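# Roll ten wheels down the lane through the slot

## Task

Send all ten wheels rolling through the slot at the far end of the lane, releasing each one while its centre is still short of the blue line.

## Robot and tools

Robot: two arms, left_arm and right_arm, each ending in the same five-fingered right hand, so the hands are not mirrored. Calibrated bases in the scene frame: left_arm at (-0.011, +0.686, +0.180) m, right_arm at (+0.068, -0.589, +0.180) m. Cameras: cam_head_left, cam_head_right, cam_high, cam_left_wrist, cam_right_wrist.

Frames. Scene frame: origin at table-top height midway between the nominal bases, +z up, +x out over the table, left_arm on the +y side. Each arm is steered by its hand point, a spot 0.05 m in front of the palm. Its own axes: +z along the straightened fingers, +y out of the palm, +x across the palm away from the thumb. Straight fingers extend 0.06-0.07 m past the point. A bracket on the little-finger side of the wrist can strike things, and with fingers level the wrist may hang below the point and reach the table first.

The row of 28 numbers, all in [-1, 1], used by execute_actions and move. Positions 1-14 are left_arm, 15-28 right_arm. For each arm: dx, dy, dz, rx, ry, rz, then little, ring, middle, index, thumb_bend, thumb_turn, force_limit, speed. Both arms always appear, even if one is idle.
- Pose numbers (first six per arm) are offsets, not poses: counted from that arm's Hand target as it stood when the action or move began, along the Hand target's own axes. 1.0 equals 0.6 m for dx, dy, dz, and 180 degrees for rx, ry, rz, which form one rotation vector. Sending the same offset again moves further. Six zeros re-request the current Hand target.
- Hand numbers are absolute targets: -1 open/straight, +1 closed/curled. thumb_turn -1 puts the thumb beside the palm, +1 opposite the fingers (needed to grip things 0.035-0.065 m thick). force_limit maps -1..+1 to about 0..10 N at the fingertip (0..15 N for both thumb motors). speed rises from nearly zero at -1 to full at +0.48 and stays full above; use about -0.94 or lower for a gentle close. To keep a hand unchanged, repeat its last eight numbers actually sent; if none were sent yet, use hand_measured plus hand_force_limit and hand_speed.

Tools.
- execute_actions(actions, cameras): actions is a list of actions; each action is a list of up to 15 rows, one per 1/30 s step, and a short table keeps its final row for the remaining steps. Every row in an action is measured from the start pose of that action, not from the previous row. Images appear only when actions is empty or cameras names them (["all"] for every camera, [] for none).
- move(target, speed, blend, stop_force, zero, blocking, cameras): straight-line path of each hand point. target is one 28-number row or a list of up to 15 rows; every row in the list is an offset from the same starting Hand targets. speed: top path speed in m/s, 0.002 to 3.2, default 0.25 (turning up to twice that in rad/s); one value or one per target. blend: corner rounding in metres for lists, 0 = stop at each target. stop_force: 4 to 120 N, one value for both arms; an arm's path ends when its wrist sensor feels that much push against its motion. Unreliable while the hand turns, and light loose objects may move unfelt. Omit it when backing away from a contact. zero (with stop_force only): true re-zeros first; false counts from the last zero. blocking=false returns after about 0.5 s while the move continues (not allowed with stop_force). The arms do not avoid obstacles or each other.
- wait(seconds 0-10, cameras): lets time pass while arms hold.
- stop(cameras): brakes a running move.
- zoom_image(camera, region [x0, y0, x1, y1] in pixels, top-left origin, at most 504 by 504): enlarges part of the newest image from that camera.
- show_instructions(): shows the reference images.
- zero_wrist_force(arm): subtracts the current wrist reading from later ones.
- finished_scene(scene): closes the current scene given its number; irreversible.

Results. end_effector_position (m), end_effector_quat_wxyz and velocities are in the scene frame. Hand target is the last commanded pose after clipping; the hand often rests a little short, and the next command, even zeros, asks for it again. hand_measured, hand_stopped_by (moving, target, force, stalled, fault) and hand_load_n (fingertip N, positive pushes open) list six values in motor order. Wrist force and torque are along the hand point's axes, plus a peak line. A move adds a "move:" line: done, off_target, moving, held or fault, with limits=paced (pose clipped) or limits=held (steps withheld). Orientation commands are clipped to within 32 degrees of the measured one each step.

Avoid: outside force near 150 N or joint contact torque past limits (elbow 136, wrist joints 49.1 N m) - the arm stops for 10 s; pushing even slightly past a firm contact with a stiff arm; arms or fingers touching the other arm; letting anything leave the table; releasing objects while they move, hard slams and large finger loads; passing the hand close to its own base; motors overheating (a MOTOR HOT line warns at 70 °C, brakes engage at 85 °C). Objects may occasionally get nudged by outside pushes.

Each tool is called after "Call:" as name([rows], argument=value, ...), one row to a line, values as JSON.

Reference images:

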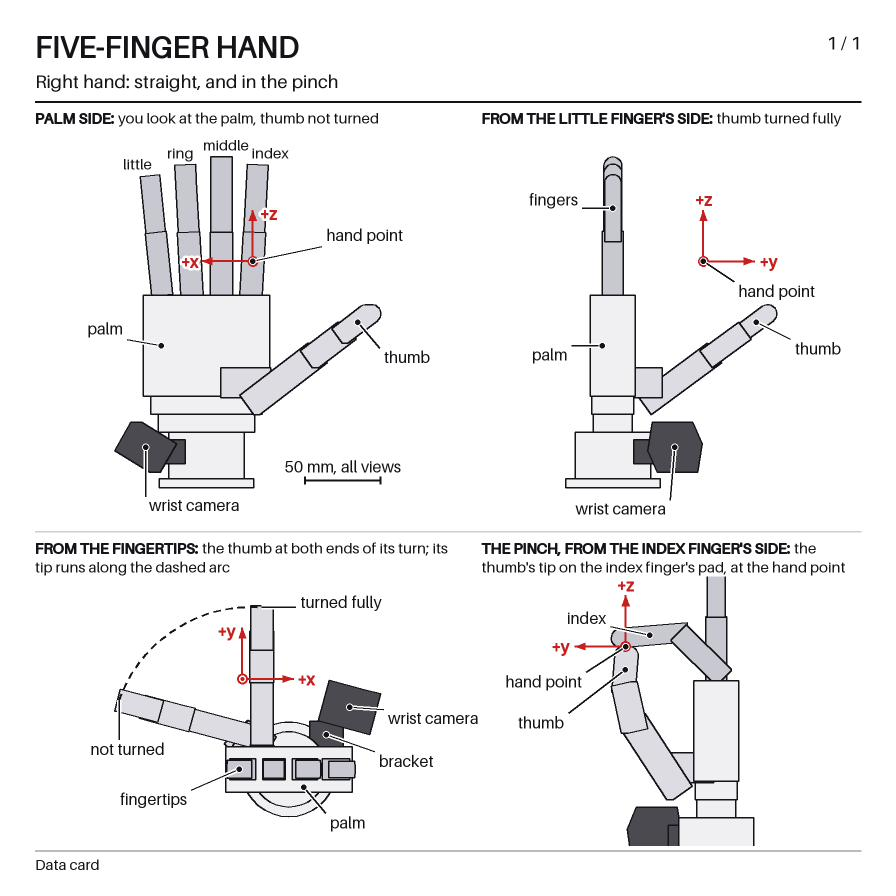

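## Session

Call:
execute_actions(actions=[])

Scene clock: 0.00 s.
left_arm: end_effector_position=(-0.0483, +1.2066, +0.7766) hand_measured=(-1.000, -1.000, -1.000, -1.000, -1.000, -1.000) hand_load_n=(+0.0, +0.0, +0.0, +0.0, +0.0, +0.0) hand_stopped_by=(target, target, target, target, target, target) hand_force_limit=0.00 hand_speed=-0.80 end_effector_quat_wxyz=(-0.101, -0.602, +0.792, -0.015) | right_arm: end_effector_position=(+0.2194, -1.0332, +0.7970) hand_measured=(-1.000, -1.000, -1.000, -1.000, -1.000, -1.000) hand_load_n=(+0.0, +0.0, +0.0, +0.0, +0.0, +0.0) hand_stopped_by=(target, target, target, target, target, target) hand_force_limit=0.00 hand_speed=-0.80 end_effector_quat_wxyz=(-0.010, +0.671, +0.737, +0.075)
Joint positions: left_arm=[1.148 -1.515 1.441 1.839 1.505 -1.749] | right_arm=[-1.816 -1.614 1.493 1.835 1.518 -1.914]
Joint velocities: within noise
Joint torques (N m): no reading
Motor temperatures (°C): left_arm=[23 29 20 29 32 31] | right_arm=[26 24 24 34 32 30]
Wrist force (N): no reading
Wrist torque (N m): no reading
Wrist force, peak (N): no reading
Hand target: left_arm -0.0483, +1.2066, +0.7766; -0.101, -0.602, +0.792, -0.015 | right_arm +0.2194, -1.0332, +0.7970; -0.010, +0.671, +0.737, +0.075

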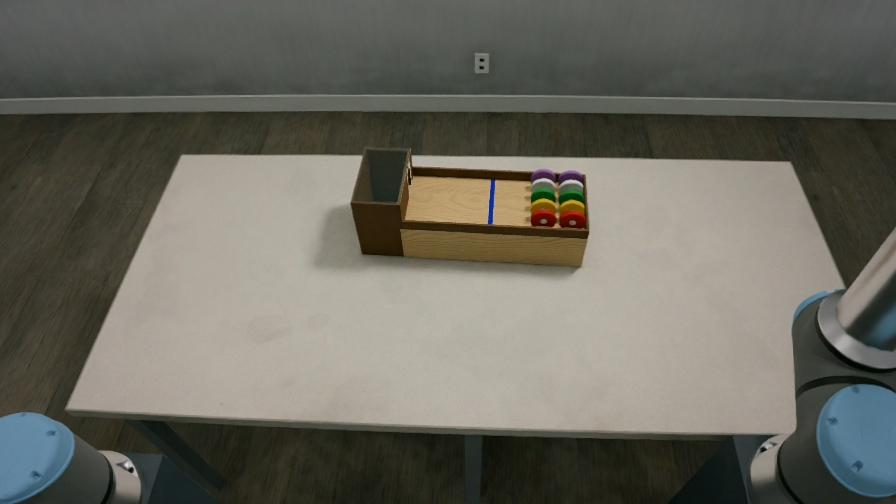

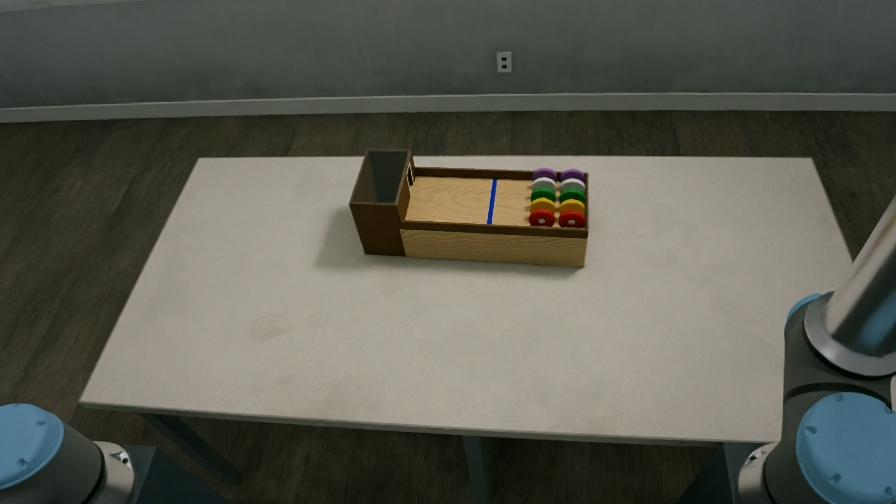

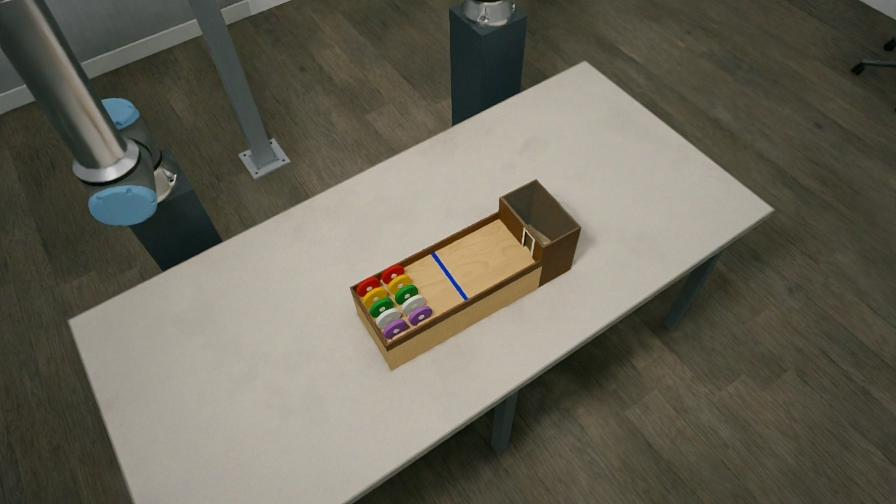

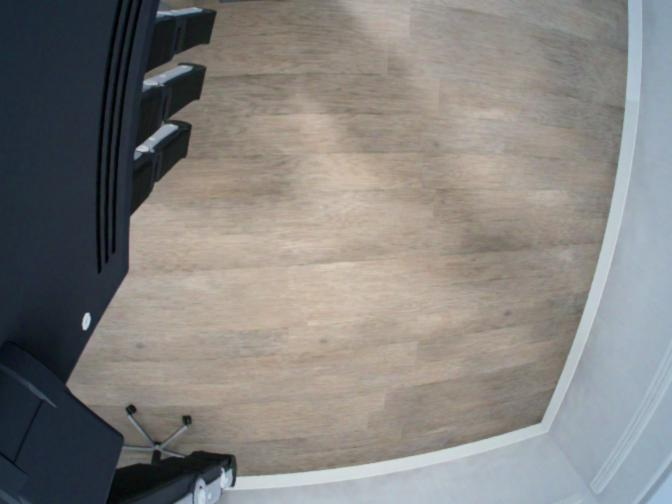

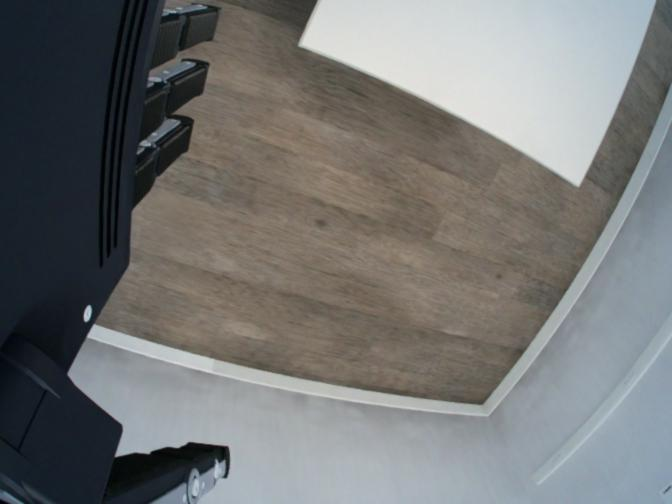

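Call:
zoom_image(camera="cam_high", region=[330, 160, 600, 380])

Call:
zoom_image(camera="cam_head_left", region=[330, 130, 610, 280])

Call:
zoom_image(camera="cam_head_right", region=[510, 150, 610, 250])

Scaled by 1.867.

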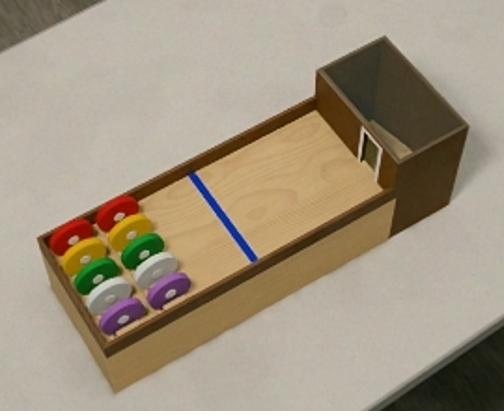

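Scaled by 1.800.

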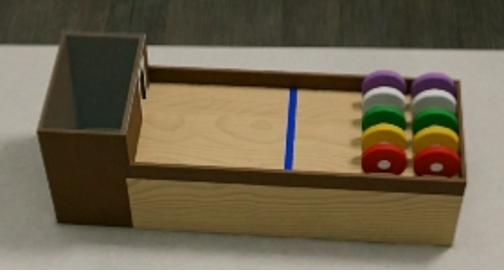

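Scaled by 5.040.

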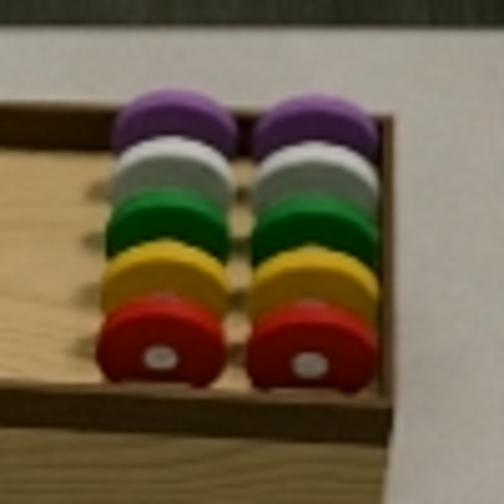

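Call:
move(target=[0,0,0,0,0,0,-1,-1,-1,-1,-1,-1,0,-0.8,0.392,0.695,0.193,0.0291,-0.038,0.0296,-1,-1,-1,-1,-1,-1,0,-0.8], speed=0.4)

Scene clock: 5.77 s.
left_arm: end_effector_position=(-0.0483, +1.2066, +0.7766) hand_measured=(-1.000, -1.000, -1.000, -1.000, -1.000, -1.000) hand_load_n=(+0.0, +0.0, +0.0, +0.0, +0.0, +0.0) hand_stopped_by=(target, target, target, target, target, target) hand_force_limit=0.00 hand_speed=-0.80 end_effector_quat_wxyz=(-0.101, -0.602, +0.792, -0.015) | right_arm: end_effector_position=(+0.6197, -0.7500, +0.7506) hand_measured=(-1.000, -1.000, -1.000, -1.000, -1.000, -1.000) hand_load_n=(+0.0, +0.0, +0.0, +0.0, +0.0, +0.0) hand_stopped_by=(target, target, target, target, target, target) hand_force_limit=0.00 hand_speed=-0.80 end_effector_quat_wxyz=(+0.000, +0.707, +0.707, +0.001)
Joint positions: left_arm=[1.148 -1.515 1.441 1.839 1.505 -1.749] | right_arm=[-0.608 -1.525 1.447 1.65 1.569 -0.609]
Joint torques (N m): left_arm=[1.33 -42.1 -37.46 4.61 0.09 -0.03] | right_arm=[13.65 -24.92 -43.96 5.27 4.05 1.71]
Wrist force (N): left_arm=[0.3 0.1 0.2] | right_arm=[0.1 0.6 0.0]
Wrist torque (N m): left_arm=[0.00 -0.05 0.02] | right_arm=[0.11 -0.03 0.02]
Wrist force, peak (N): left_arm=[-0.1 0.0 1.1] | right_arm=[1.6 2.6 0.0]
Hand target: left_arm -0.0483, +1.2066, +0.7766; -0.101, -0.602, +0.792, -0.015 | right_arm +0.6197, -0.7500, +0.7506; +0.000, +0.707, +0.707, +0.001
Off the commanded pose: left_arm 0.000 m, 0 deg | right_arm 0.000 m, 0 deg.
move: done

Call:
move(target=[0,0,0,0,0,0,-1,-1,-1,-1,-1,-1,0,-0.8,0.75,-0.283,0.25,0,0,0,-1,-1,-1,-1,-1,-1,0,-0.8], speed=0.4, cameras=["all"])

Scene clock: 8.13 s.
left_arm: end_effector_position=(-0.0483, +1.2066, +0.7766) hand_measured=(-1.000, -1.000, -1.000, -1.000, -1.000, -1.000) hand_load_n=(+0.5, +0.0, +0.0, +0.0, +0.0, +0.0) hand_stopped_by=(target, target, target, target, target, target) hand_force_limit=0.00 hand_speed=-0.80 end_effector_quat_wxyz=(-0.101, -0.602, +0.792, -0.015) | right_arm: end_effector_position=(+0.4501, -0.2997, +0.6014) hand_measured=(-1.000, -1.000, -1.000, -1.000, -1.000, -1.000) hand_load_n=(+0.0, +0.0, +0.0, +0.0, +0.0, +0.0) hand_stopped_by=(target, target, target, target, target, target) hand_force_limit=0.00 hand_speed=-0.80 end_effector_quat_wxyz=(+0.000, +0.707, +0.707, +0.001)
Joint positions: left_arm=[1.148 -1.515 1.441 1.839 1.505 -1.749] | right_arm=[0.389 -1.608 1.792 1.386 1.569 0.388]
Joint torques (N m): left_arm=[-0.81 -41.96 -38.29 4.55 -0.08 0.2] | right_arm=[16.82 -23.15 -43.27 1.11 3.65 2.32]
Wrist force (N): left_arm=[-0.4 0.2 0.0] | right_arm=[-0.1 0.1 -0.3]
Wrist torque (N m): left_arm=[0.04 0.07 -0.02] | right_arm=[0.06 0.00 -0.03]
Wrist force, peak (N): left_arm=[-0.1 0.1 1.0] | right_arm=[2.2 -0.5 0.3]
Hand target: left_arm -0.0483, +1.2066, +0.7766; -0.101, -0.602, +0.792, -0.015 | right_arm +0.4501, -0.2997, +0.6014; +0.000, +0.707, +0.707, +0.001
Off the commanded pose: left_arm 0.000 m, 0 deg | right_arm 0.000 m, 0 deg.
move: done

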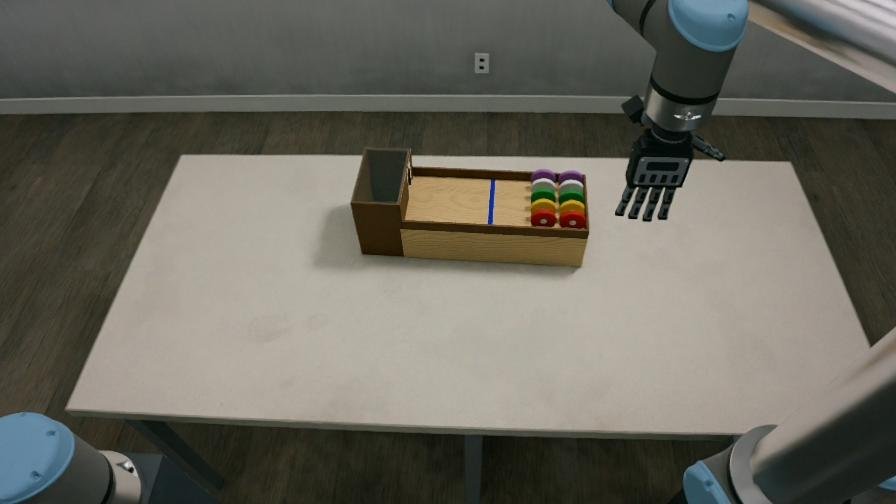

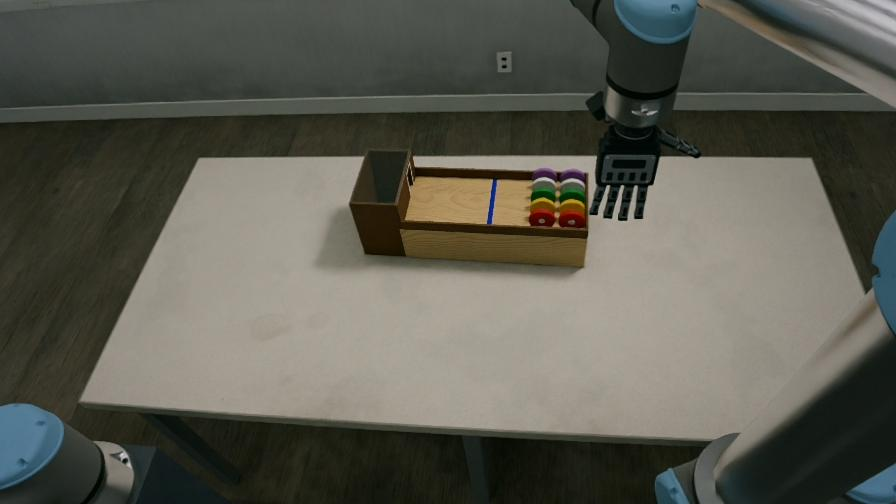

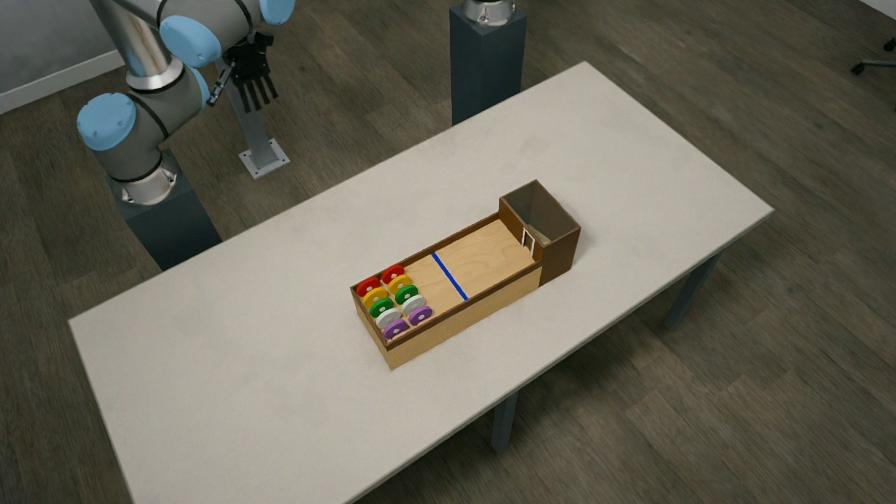

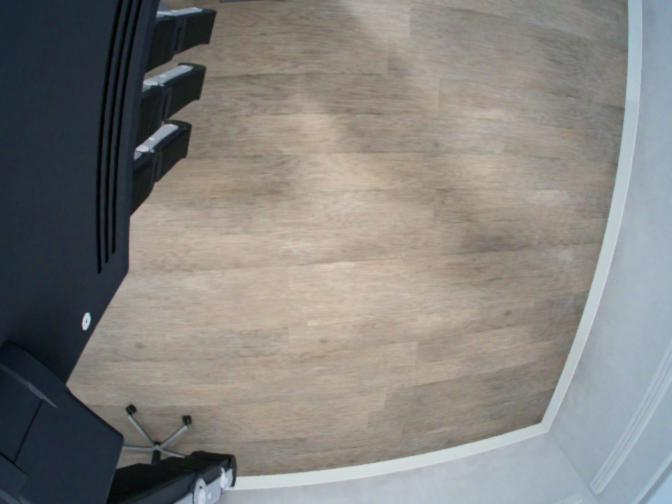

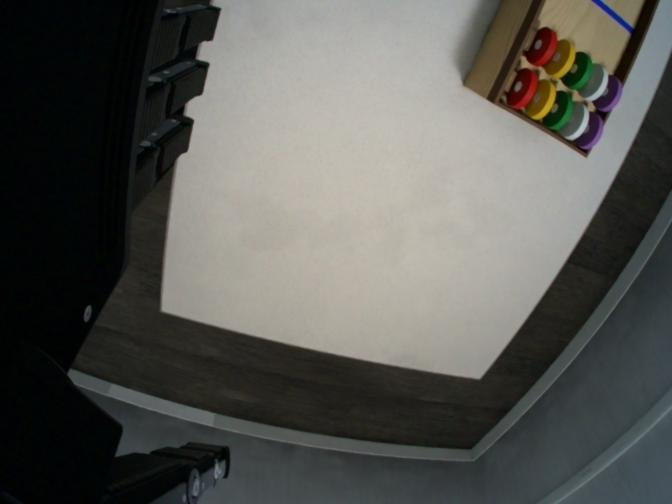

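Call:
move(target=[0,0,0,0,0,0,-1,-1,-1,-1,-1,-1,0,-0.8,0.2,0.25,0,0,0,0,-1,-1,-1,-1,-1,-1,0,-0.8], speed=0.4, cameras=["cam_right_wrist", "cam_high", "cam_head_left"])

Scene clock: 9.77 s.
left_arm: end_effector_position=(-0.0483, +1.2066, +0.7766) hand_measured=(-1.000, -1.000, -1.000, -1.000, -1.000, -1.000) hand_load_n=(+0.0, +0.0, +0.0, +0.0, +0.0, +0.0) hand_stopped_by=(target, target, target, target, target, target) hand_force_limit=0.00 hand_speed=-0.80 end_effector_quat_wxyz=(-0.101, -0.602, +0.792, -0.015) | right_arm: end_effector_position=(+0.6000, -0.1797, +0.6018) hand_measured=(-1.000, -1.000, -1.000, -1.000, -1.000, -1.000) hand_load_n=(+0.0, +0.0, +0.0, +0.0, +0.0, +0.0) hand_stopped_by=(target, target, target, target, target, target) hand_force_limit=0.00 hand_speed=-0.80 end_effector_quat_wxyz=(+0.000, +0.707, +0.707, +0.001)
Joint positions: left_arm=[1.148 -1.515 1.441 1.839 1.505 -1.749] | right_arm=[0.478 -1.281 1.419 1.431 1.569 0.477]
Joint torques (N m): left_arm=[-1.44 -42.32 -37.77 4.55 0.07 -0.04] | right_arm=[12.58 -49.66 -47.06 4.6 4.1 1.51]
Wrist force (N): left_arm=[0.3 0.4 -0.1] | right_arm=[0.3 0.4 -0.1]
Wrist torque (N m): left_arm=[0.07 -0.04 0.04] | right_arm=[0.09 -0.07 0.03]
Wrist force, peak (N): left_arm=[-0.4 0.9 0.1] | right_arm=[1.3 2.2 0.0]
Hand target: left_arm -0.0483, +1.2066, +0.7766; -0.101, -0.602, +0.792, -0.015 | right_arm +0.6001, -0.1797, +0.6018; +0.000, +0.707, +0.707, +0.001
Off the commanded pose: left_arm 0.000 m, 0 deg | right_arm 0.000 m, 0 deg.
move: done
Images, in order (width x height): cam_head_left 896x504, cam_high 896x504, cam_right_wrist 672x504.

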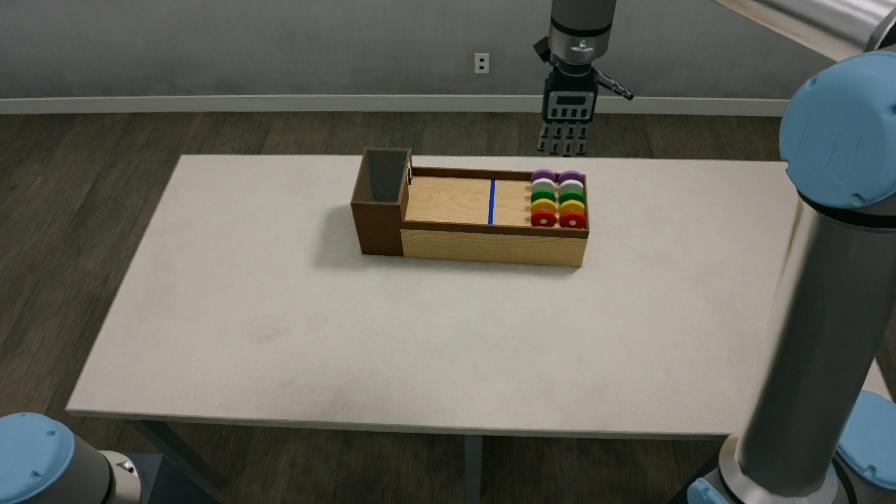

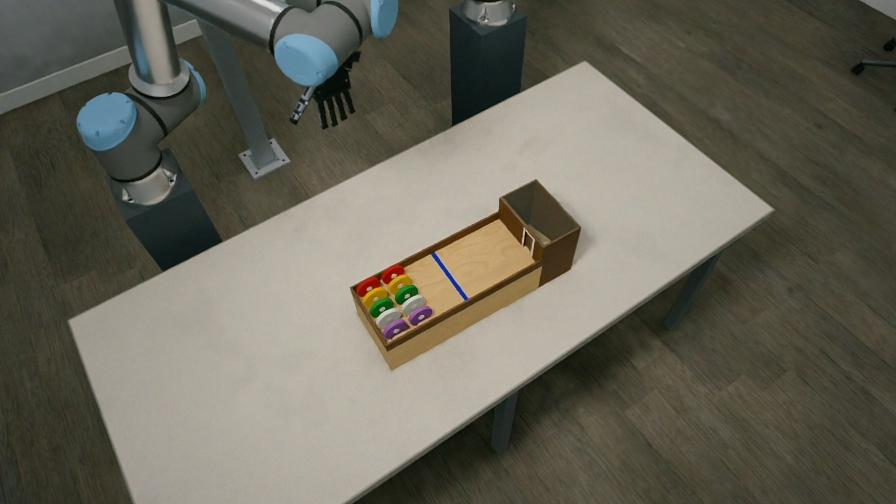

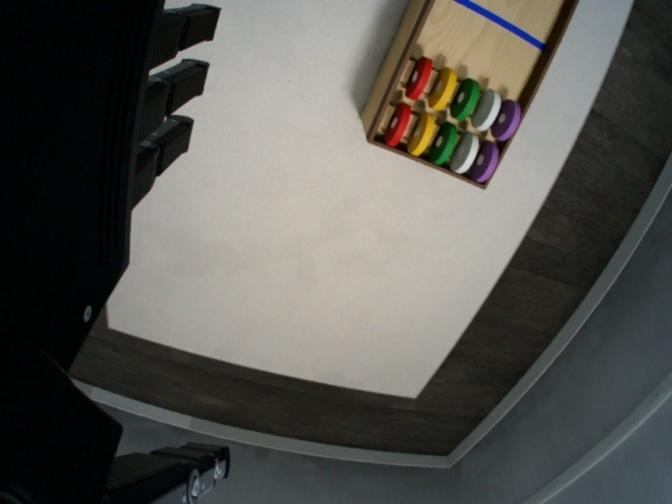

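Call:
move(target=[0,0,0,0,0,0,-1,-1,-1,-1,-1,-1,0,-0.8,0.3333,0.16667,0,0,0,0,-1,-1,-1,-1,-1,-1,0,-0.8], speed=0.4, cameras=["cam_right_wrist", "cam_high", "cam_head_left"])

Call:
zoom_image(camera="cam_right_wrist", region=[250, 130, 502, 319])

Call:
zoom_image(camera="cam_right_wrist", region=[300, 0, 552, 189])

Scene clock: 12.17 s.
left_arm: end_effector_position=(-0.0483, +1.2066, +0.7766) hand_measured=(-1.000, -1.000, -1.000, -1.000, -1.000, -1.000) hand_load_n=(+0.0, +0.0, +0.0, +0.0, +0.0, +0.5) hand_stopped_by=(target, target, target, target, target, target) hand_force_limit=0.00 hand_speed=-0.80 end_effector_quat_wxyz=(-0.101, -0.602, +0.792, -0.015) | right_arm: end_effector_position=(+0.7000, +0.0203, +0.6023) hand_measured=(-1.000, -1.000, -1.000, -1.000, -1.000, -1.000) hand_load_n=(+0.0, +0.0, +0.0, +0.0, +0.0, +0.0) hand_stopped_by=(target, target, target, target, target, target) hand_force_limit=0.00 hand_speed=-0.80 end_effector_quat_wxyz=(+0.000, +0.707, +0.707, +0.001)
Joint positions: left_arm=[1.148 -1.515 1.441 1.839 1.505 -1.749] | right_arm=[0.638 -0.881 0.817 1.633 1.57 0.637]
Joint torques (N m): left_arm=[-0.98 -42.89 -37.2 4.39 -0.06 -0.02] | right_arm=[13.79 -82.89 -45.95 5.6 3.42 1.83]
Wrist force (N): left_arm=[-0.1 -0.2 0.3] | right_arm=[0.6 0.2 -0.1]
Wrist torque (N m): left_arm=[-0.06 0.01 -0.02] | right_arm=[0.05 -0.11 0.01]
Wrist force, peak (N): left_arm=[0.2 0.9 0.4] | right_arm=[2.1 1.3 0.0]
Hand target: left_arm -0.0483, +1.2066, +0.7766; -0.101, -0.602, +0.792, -0.015 | right_arm +0.7001, +0.0203, +0.6023; +0.000, +0.707, +0.707, +0.001
Off the commanded pose: left_arm 0.000 m, 0 deg | right_arm 0.000 m, 0 deg.
move: done
Images, in order (width x height): cam_head_left 896x504, cam_high 896x504, cam_right_wrist 672x504.

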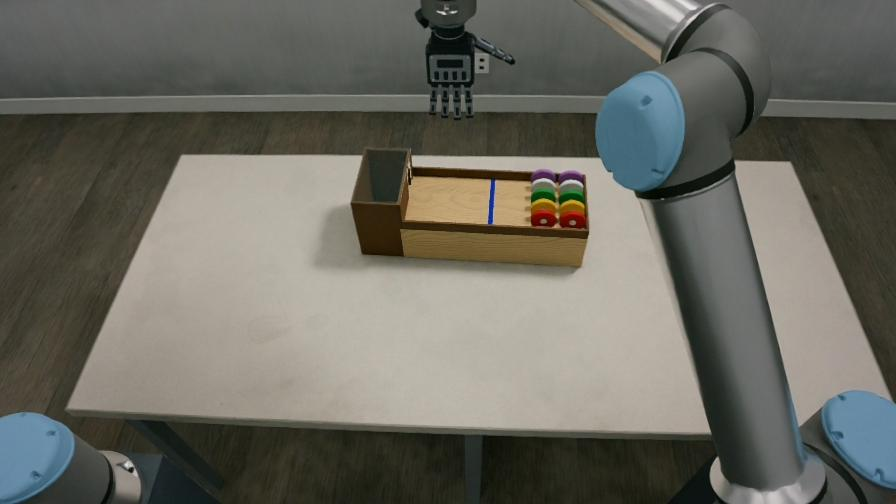

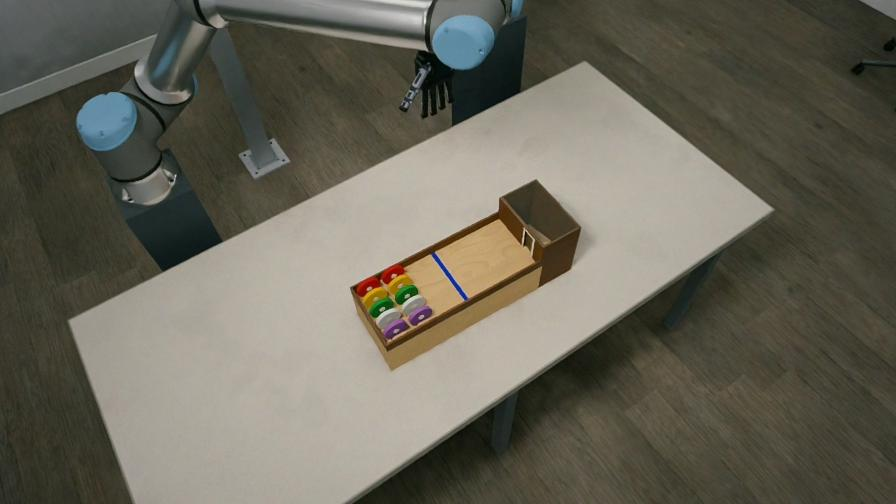

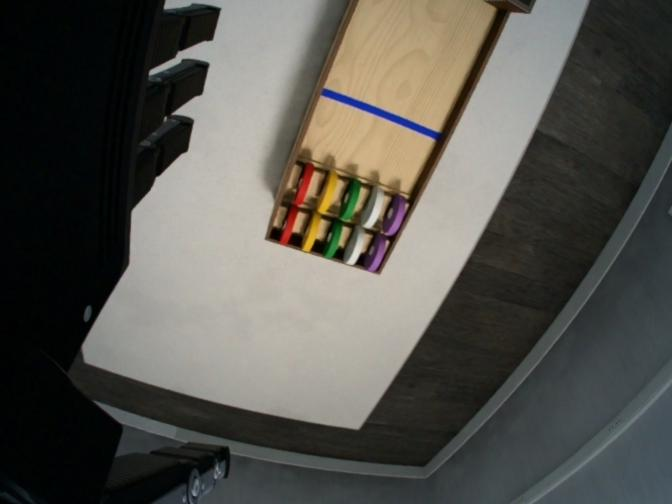

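Scaled by 2.000 from the camera's 672x504 image, which has a finer 960x720 frame.

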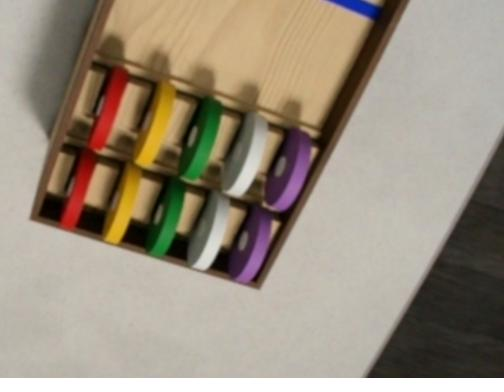

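Scaled by 2.000 from the camera's 672x504 image, which has a finer 960x720 frame.

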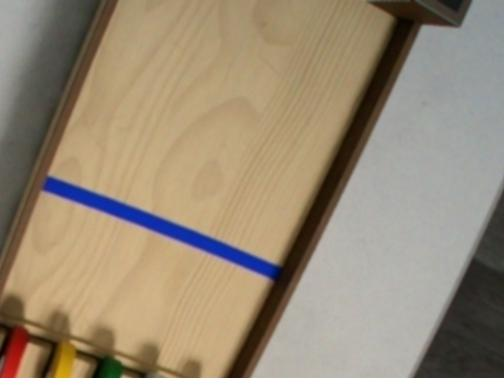

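Call:
move(target=[0,0,0,0,0,0,-1,-1,-1,-1,-1,-1,0,-0.8,0.25,0,0,0,0,0,-1,-1,-1,-1,-1,-1,0,-0.8], speed=0.4, cameras=["cam_right_wrist", "cam_high", "cam_head_left"])

Call:
zoom_image(camera="cam_right_wrist", region=[220, 200, 472, 389])

Call:
zoom_image(camera="cam_right_wrist", region=[250, 0, 586, 252])

Scene clock: 14.57 s.
left_arm: end_effector_position=(-0.0483, +1.2066, +0.7766) hand_measured=(-1.000, -1.000, -1.000, -1.000, -1.000, -1.000) hand_load_n=(+0.0, +0.0, +0.0, +0.0, +0.0, +0.0) hand_stopped_by=(target, target, target, target, target, target) hand_force_limit=0.00 hand_speed=-0.80 end_effector_quat_wxyz=(-0.101, -0.602, +0.792, -0.015) | right_arm: end_effector_position=(+0.6988, +0.1686, +0.6016) hand_measured=(-1.000, -1.000, -1.000, -1.000, -1.000, -1.000) hand_load_n=(+0.0, +0.0, +0.0, +0.0, +0.0, +0.0) hand_stopped_by=(target, target, target, target, target, target) hand_force_limit=0.00 hand_speed=-0.80 end_effector_quat_wxyz=(-0.001, +0.704, +0.710, +0.017)
Joint positions: left_arm=[1.148 -1.515 1.441 1.839 1.505 -1.749] | right_arm=[0.764 -0.464 0.035 1.965 1.567 0.754]
Joint torques (N m): left_arm=[-1.87 -41.08 -38.44 4.51 0.17 -0.23] | right_arm=[0.11 -99.9 -40.07 5.03 -3.7 -2.84]
Wrist force (N): left_arm=[0.0 0.5 0.0] | right_arm=[0.0 0.1 -0.3]
Wrist torque (N m): left_arm=[0.08 0.01 0.01] | right_arm=[0.02 -0.02 0.35]
Wrist force, peak (N): left_arm=[-0.6 0.5 0.6] | right_arm=[2.1 -0.6 0.4]
Hand target: left_arm -0.0483, +1.2066, +0.7766; -0.101, -0.602, +0.792, -0.015 | right_arm +0.7000, +0.1703, +0.6026; +0.000, +0.707, +0.707, +0.001
Off the commanded pose: left_arm 0.000 m, 0 deg | right_arm 0.002 m, 2 deg.
elbow stopped short (right arm): the move would have taken joint 3 (elbow) straighter than the controller allows.
move: done
Images, in order (width x height): cam_head_left 896x504, cam_high 896x504, cam_right_wrist 672x504.

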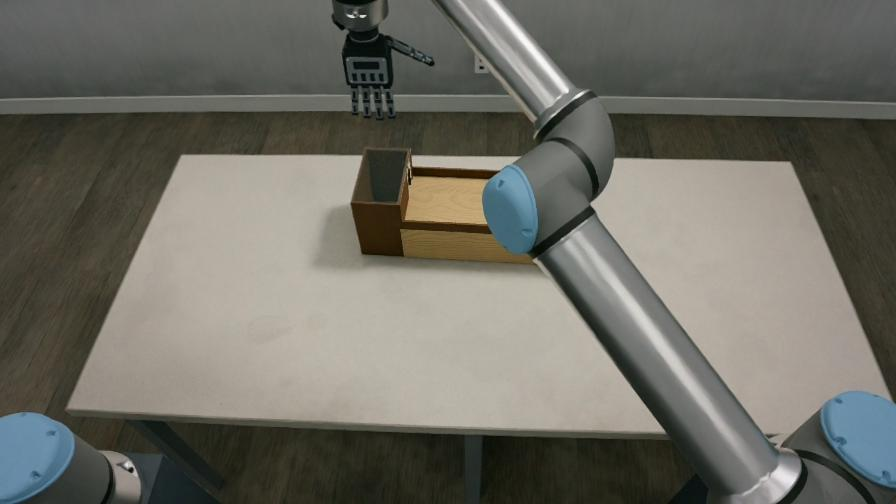

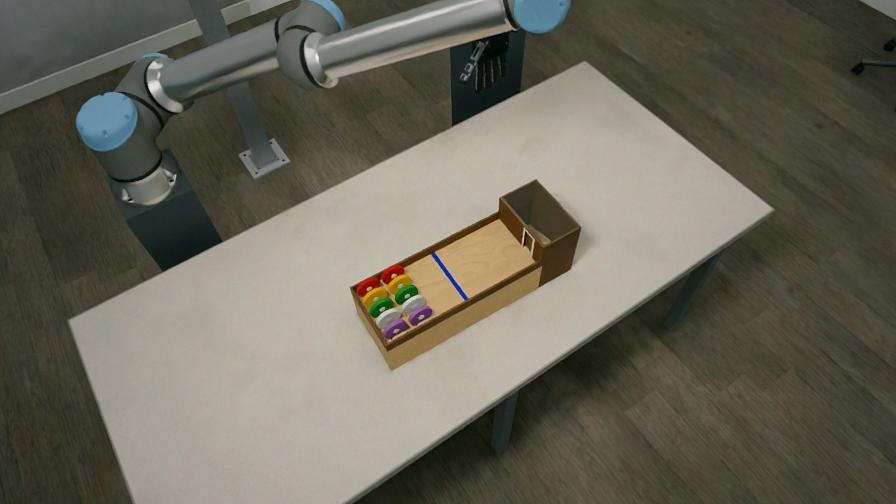

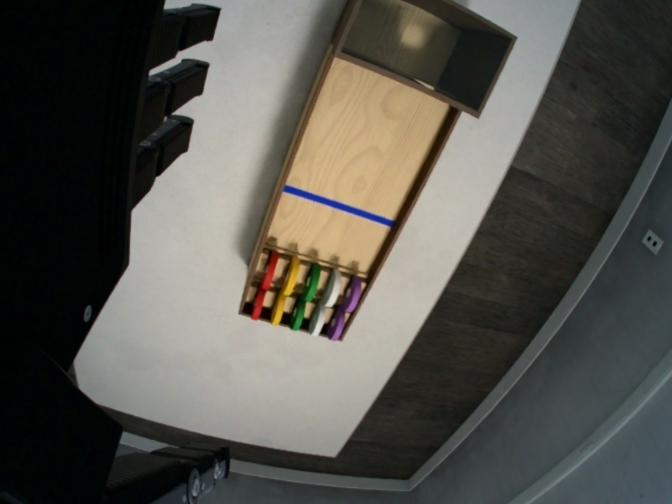

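Scaled by 2.000 from the camera's 672x504 image, which has a finer 960x720 frame.

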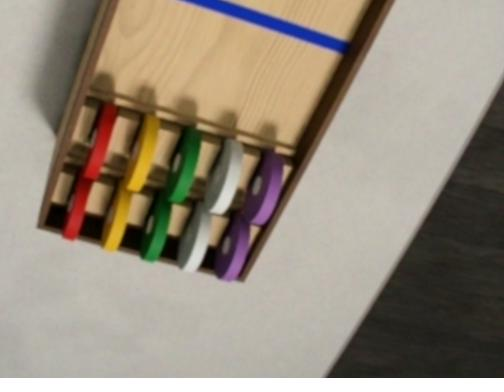

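Scaled by 1.500 from the camera's 672x504 image, which has a finer 960x720 frame.

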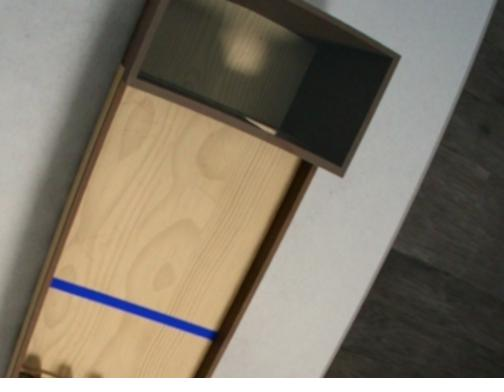

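Call:
move(target=[0,0,0,0,0,0,-1,-1,-1,-1,-1,-1,0,-0.8,-0.25,0,0.3333,0,0,0,-1,-1,-1,-1,-1,-1,0,-0.8], speed=0.4, cameras=["cam_right_wrist", "cam_high", "cam_head_left"])

Call:
zoom_image(camera="cam_right_wrist", region=[220, 200, 472, 389])

Call:
zoom_image(camera="cam_right_wrist", region=[250, 0, 586, 252])

Scene clock: 16.80 s.
left_arm: end_effector_position=(-0.0483, +1.2066, +0.7766) hand_measured=(-1.000, -1.000, -1.000, -1.000, -1.000, -1.000) hand_load_n=(+0.0, +0.0, +0.0, +0.0, +0.0, +0.0) hand_stopped_by=(target, target, target, target, target, target) hand_force_limit=0.00 hand_speed=-0.80 end_effector_quat_wxyz=(-0.101, -0.602, +0.792, -0.015) | right_arm: end_effector_position=(+0.7002, +0.0208, +0.4023) hand_measured=(-1.000, -1.000, -1.000, -1.000, -1.000, -1.000) hand_load_n=(+0.0, +0.0, +0.0, +0.0, +0.0, +0.0) hand_stopped_by=(target, target, target, target, target, target) hand_force_limit=0.00 hand_speed=-0.80 end_effector_quat_wxyz=(+0.000, +0.707, +0.707, +0.001)
Joint positions: left_arm=[1.148 -1.515 1.441 1.839 1.505 -1.749] | right_arm=[0.638 -0.841 1.102 1.308 1.57 0.638]
Joint torques (N m): left_arm=[-2.77 -40.49 -37.33 4.51 0.09 -0.17] | right_arm=[-8.69 -103.86 -29.26 0.74 -2.97 -2.59]
Wrist force (N): left_arm=[-0.4 0.5 -0.2] | right_arm=[0.0 0.5 -0.4]
Wrist torque (N m): left_arm=[0.09 0.07 -0.01] | right_arm=[0.11 -0.02 0.33]
Wrist force, peak (N): left_arm=[-0.4 0.9 0.0] | right_arm=[-1.2 -0.1 1.8]
Hand target: left_arm -0.0483, +1.2066, +0.7766; -0.101, -0.602, +0.792, -0.015 | right_arm +0.7002, +0.0207, +0.4023; +0.000, +0.707, +0.707, +0.001
Off the commanded pose: left_arm 0.000 m, 0 deg | right_arm 0.000 m, 0 deg.
move: done
Images, in order (width x height): cam_head_left 896x504, cam_high 896x504, cam_right_wrist 672x504.

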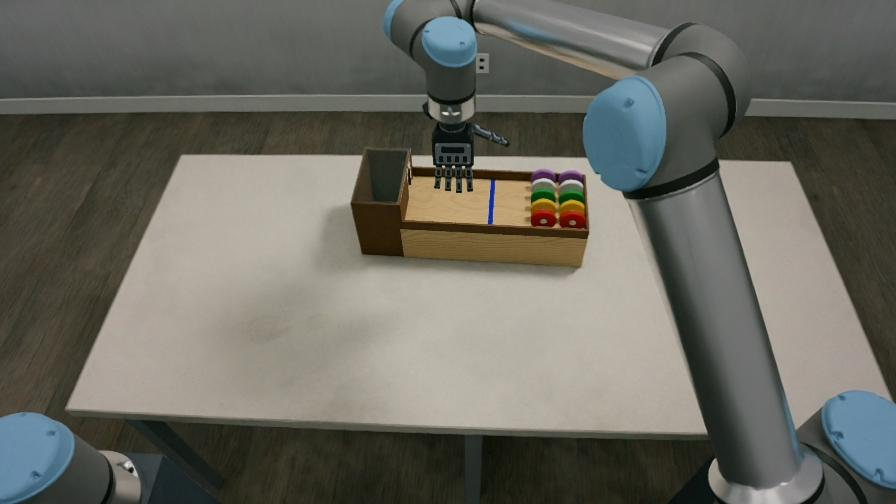

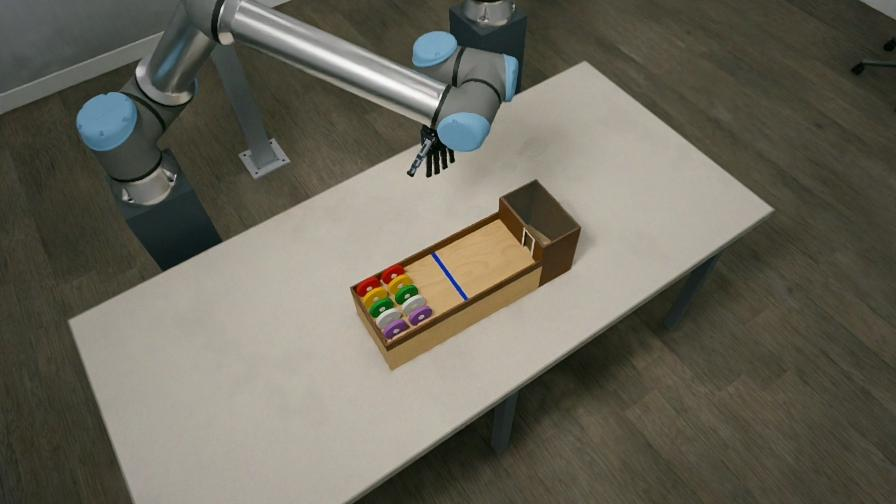

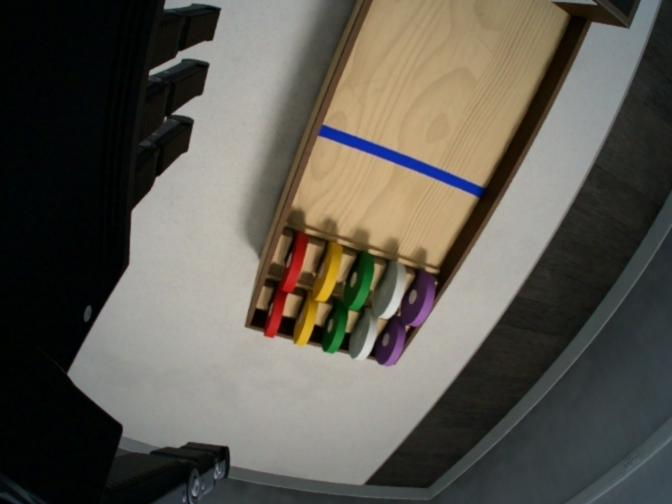

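Scaled by 2.000 from the camera's 672x504 image, which has a finer 960x720 frame.

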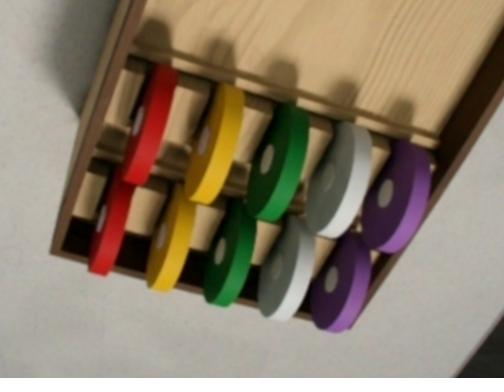

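Scaled by 1.500 from the camera's 672x504 image, which has a finer 960x720 frame.

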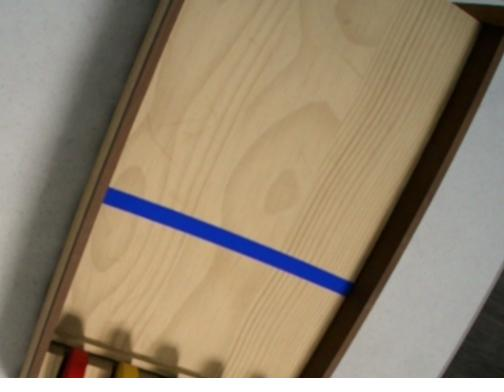

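Call:
move(target=[0,0,0,0,0,0,-1,-1,-1,-1,-1,-1,0,-0.8,-0.7,-0.25,-0.083,0,0,-0.5,-1,-1,-1,-1,-1,-1,0,-0.8], speed=0.4)

Scene clock: 29.53 s.
left_arm: end_effector_position=(-0.0483, +1.2066, +0.7766) hand_measured=(-1.000, -1.000, -1.000, -1.000, -1.000, -1.000) hand_load_n=(+0.0, +0.0, +0.0, +0.0, +0.0, +0.0) hand_stopped_by=(target, target, target, target, target, target) hand_force_limit=0.00 hand_speed=-0.80 end_effector_quat_wxyz=(-0.101, -0.602, +0.792, -0.015) | right_arm: end_effector_position=(+0.5502, -0.3993, +0.4511) hand_measured=(-1.000, -1.000, -1.000, -1.000, -1.000, -1.000) hand_load_n=(+0.0, +0.0, +0.0, +0.0, +0.0, +0.0) hand_stopped_by=(target, target, target, target, target, target) hand_force_limit=0.00 hand_speed=-0.80 end_effector_quat_wxyz=(+0.000, +0.000, +1.000, +0.001)
Joint positions: left_arm=[1.148 -1.515 1.441 1.839 1.505 -1.749] | right_arm=[-0.1 -1.499 1.959 1.11 1.569 -1.672]
Joint torques (N m): left_arm=[-2.15 -41.38 -37.38 4.57 0.4 0] | right_arm=[-3.75 -49.41 -28.49 5.09 -3.67 -3.13]
Wrist force (N): left_arm=[0.0 0.1 0.0] | right_arm=[0.1 0.3 0.3]
Wrist torque (N m): left_arm=[0.03 0.01 0.00] | right_arm=[0.02 -0.04 0.35]
Wrist force, peak (N): left_arm=[-0.1 0.6 1.0] | right_arm=[1.7 0.9 0.2]
Hand target: left_arm -0.0483, +1.2066, +0.7766; -0.101, -0.602, +0.792, -0.015 | right_arm +0.5502, -0.3994, +0.4511; +0.000, +0.000, +1.000, +0.001
Off the commanded pose: left_arm 0.000 m, 0 deg | right_arm 0.000 m, 0 deg.
move: done


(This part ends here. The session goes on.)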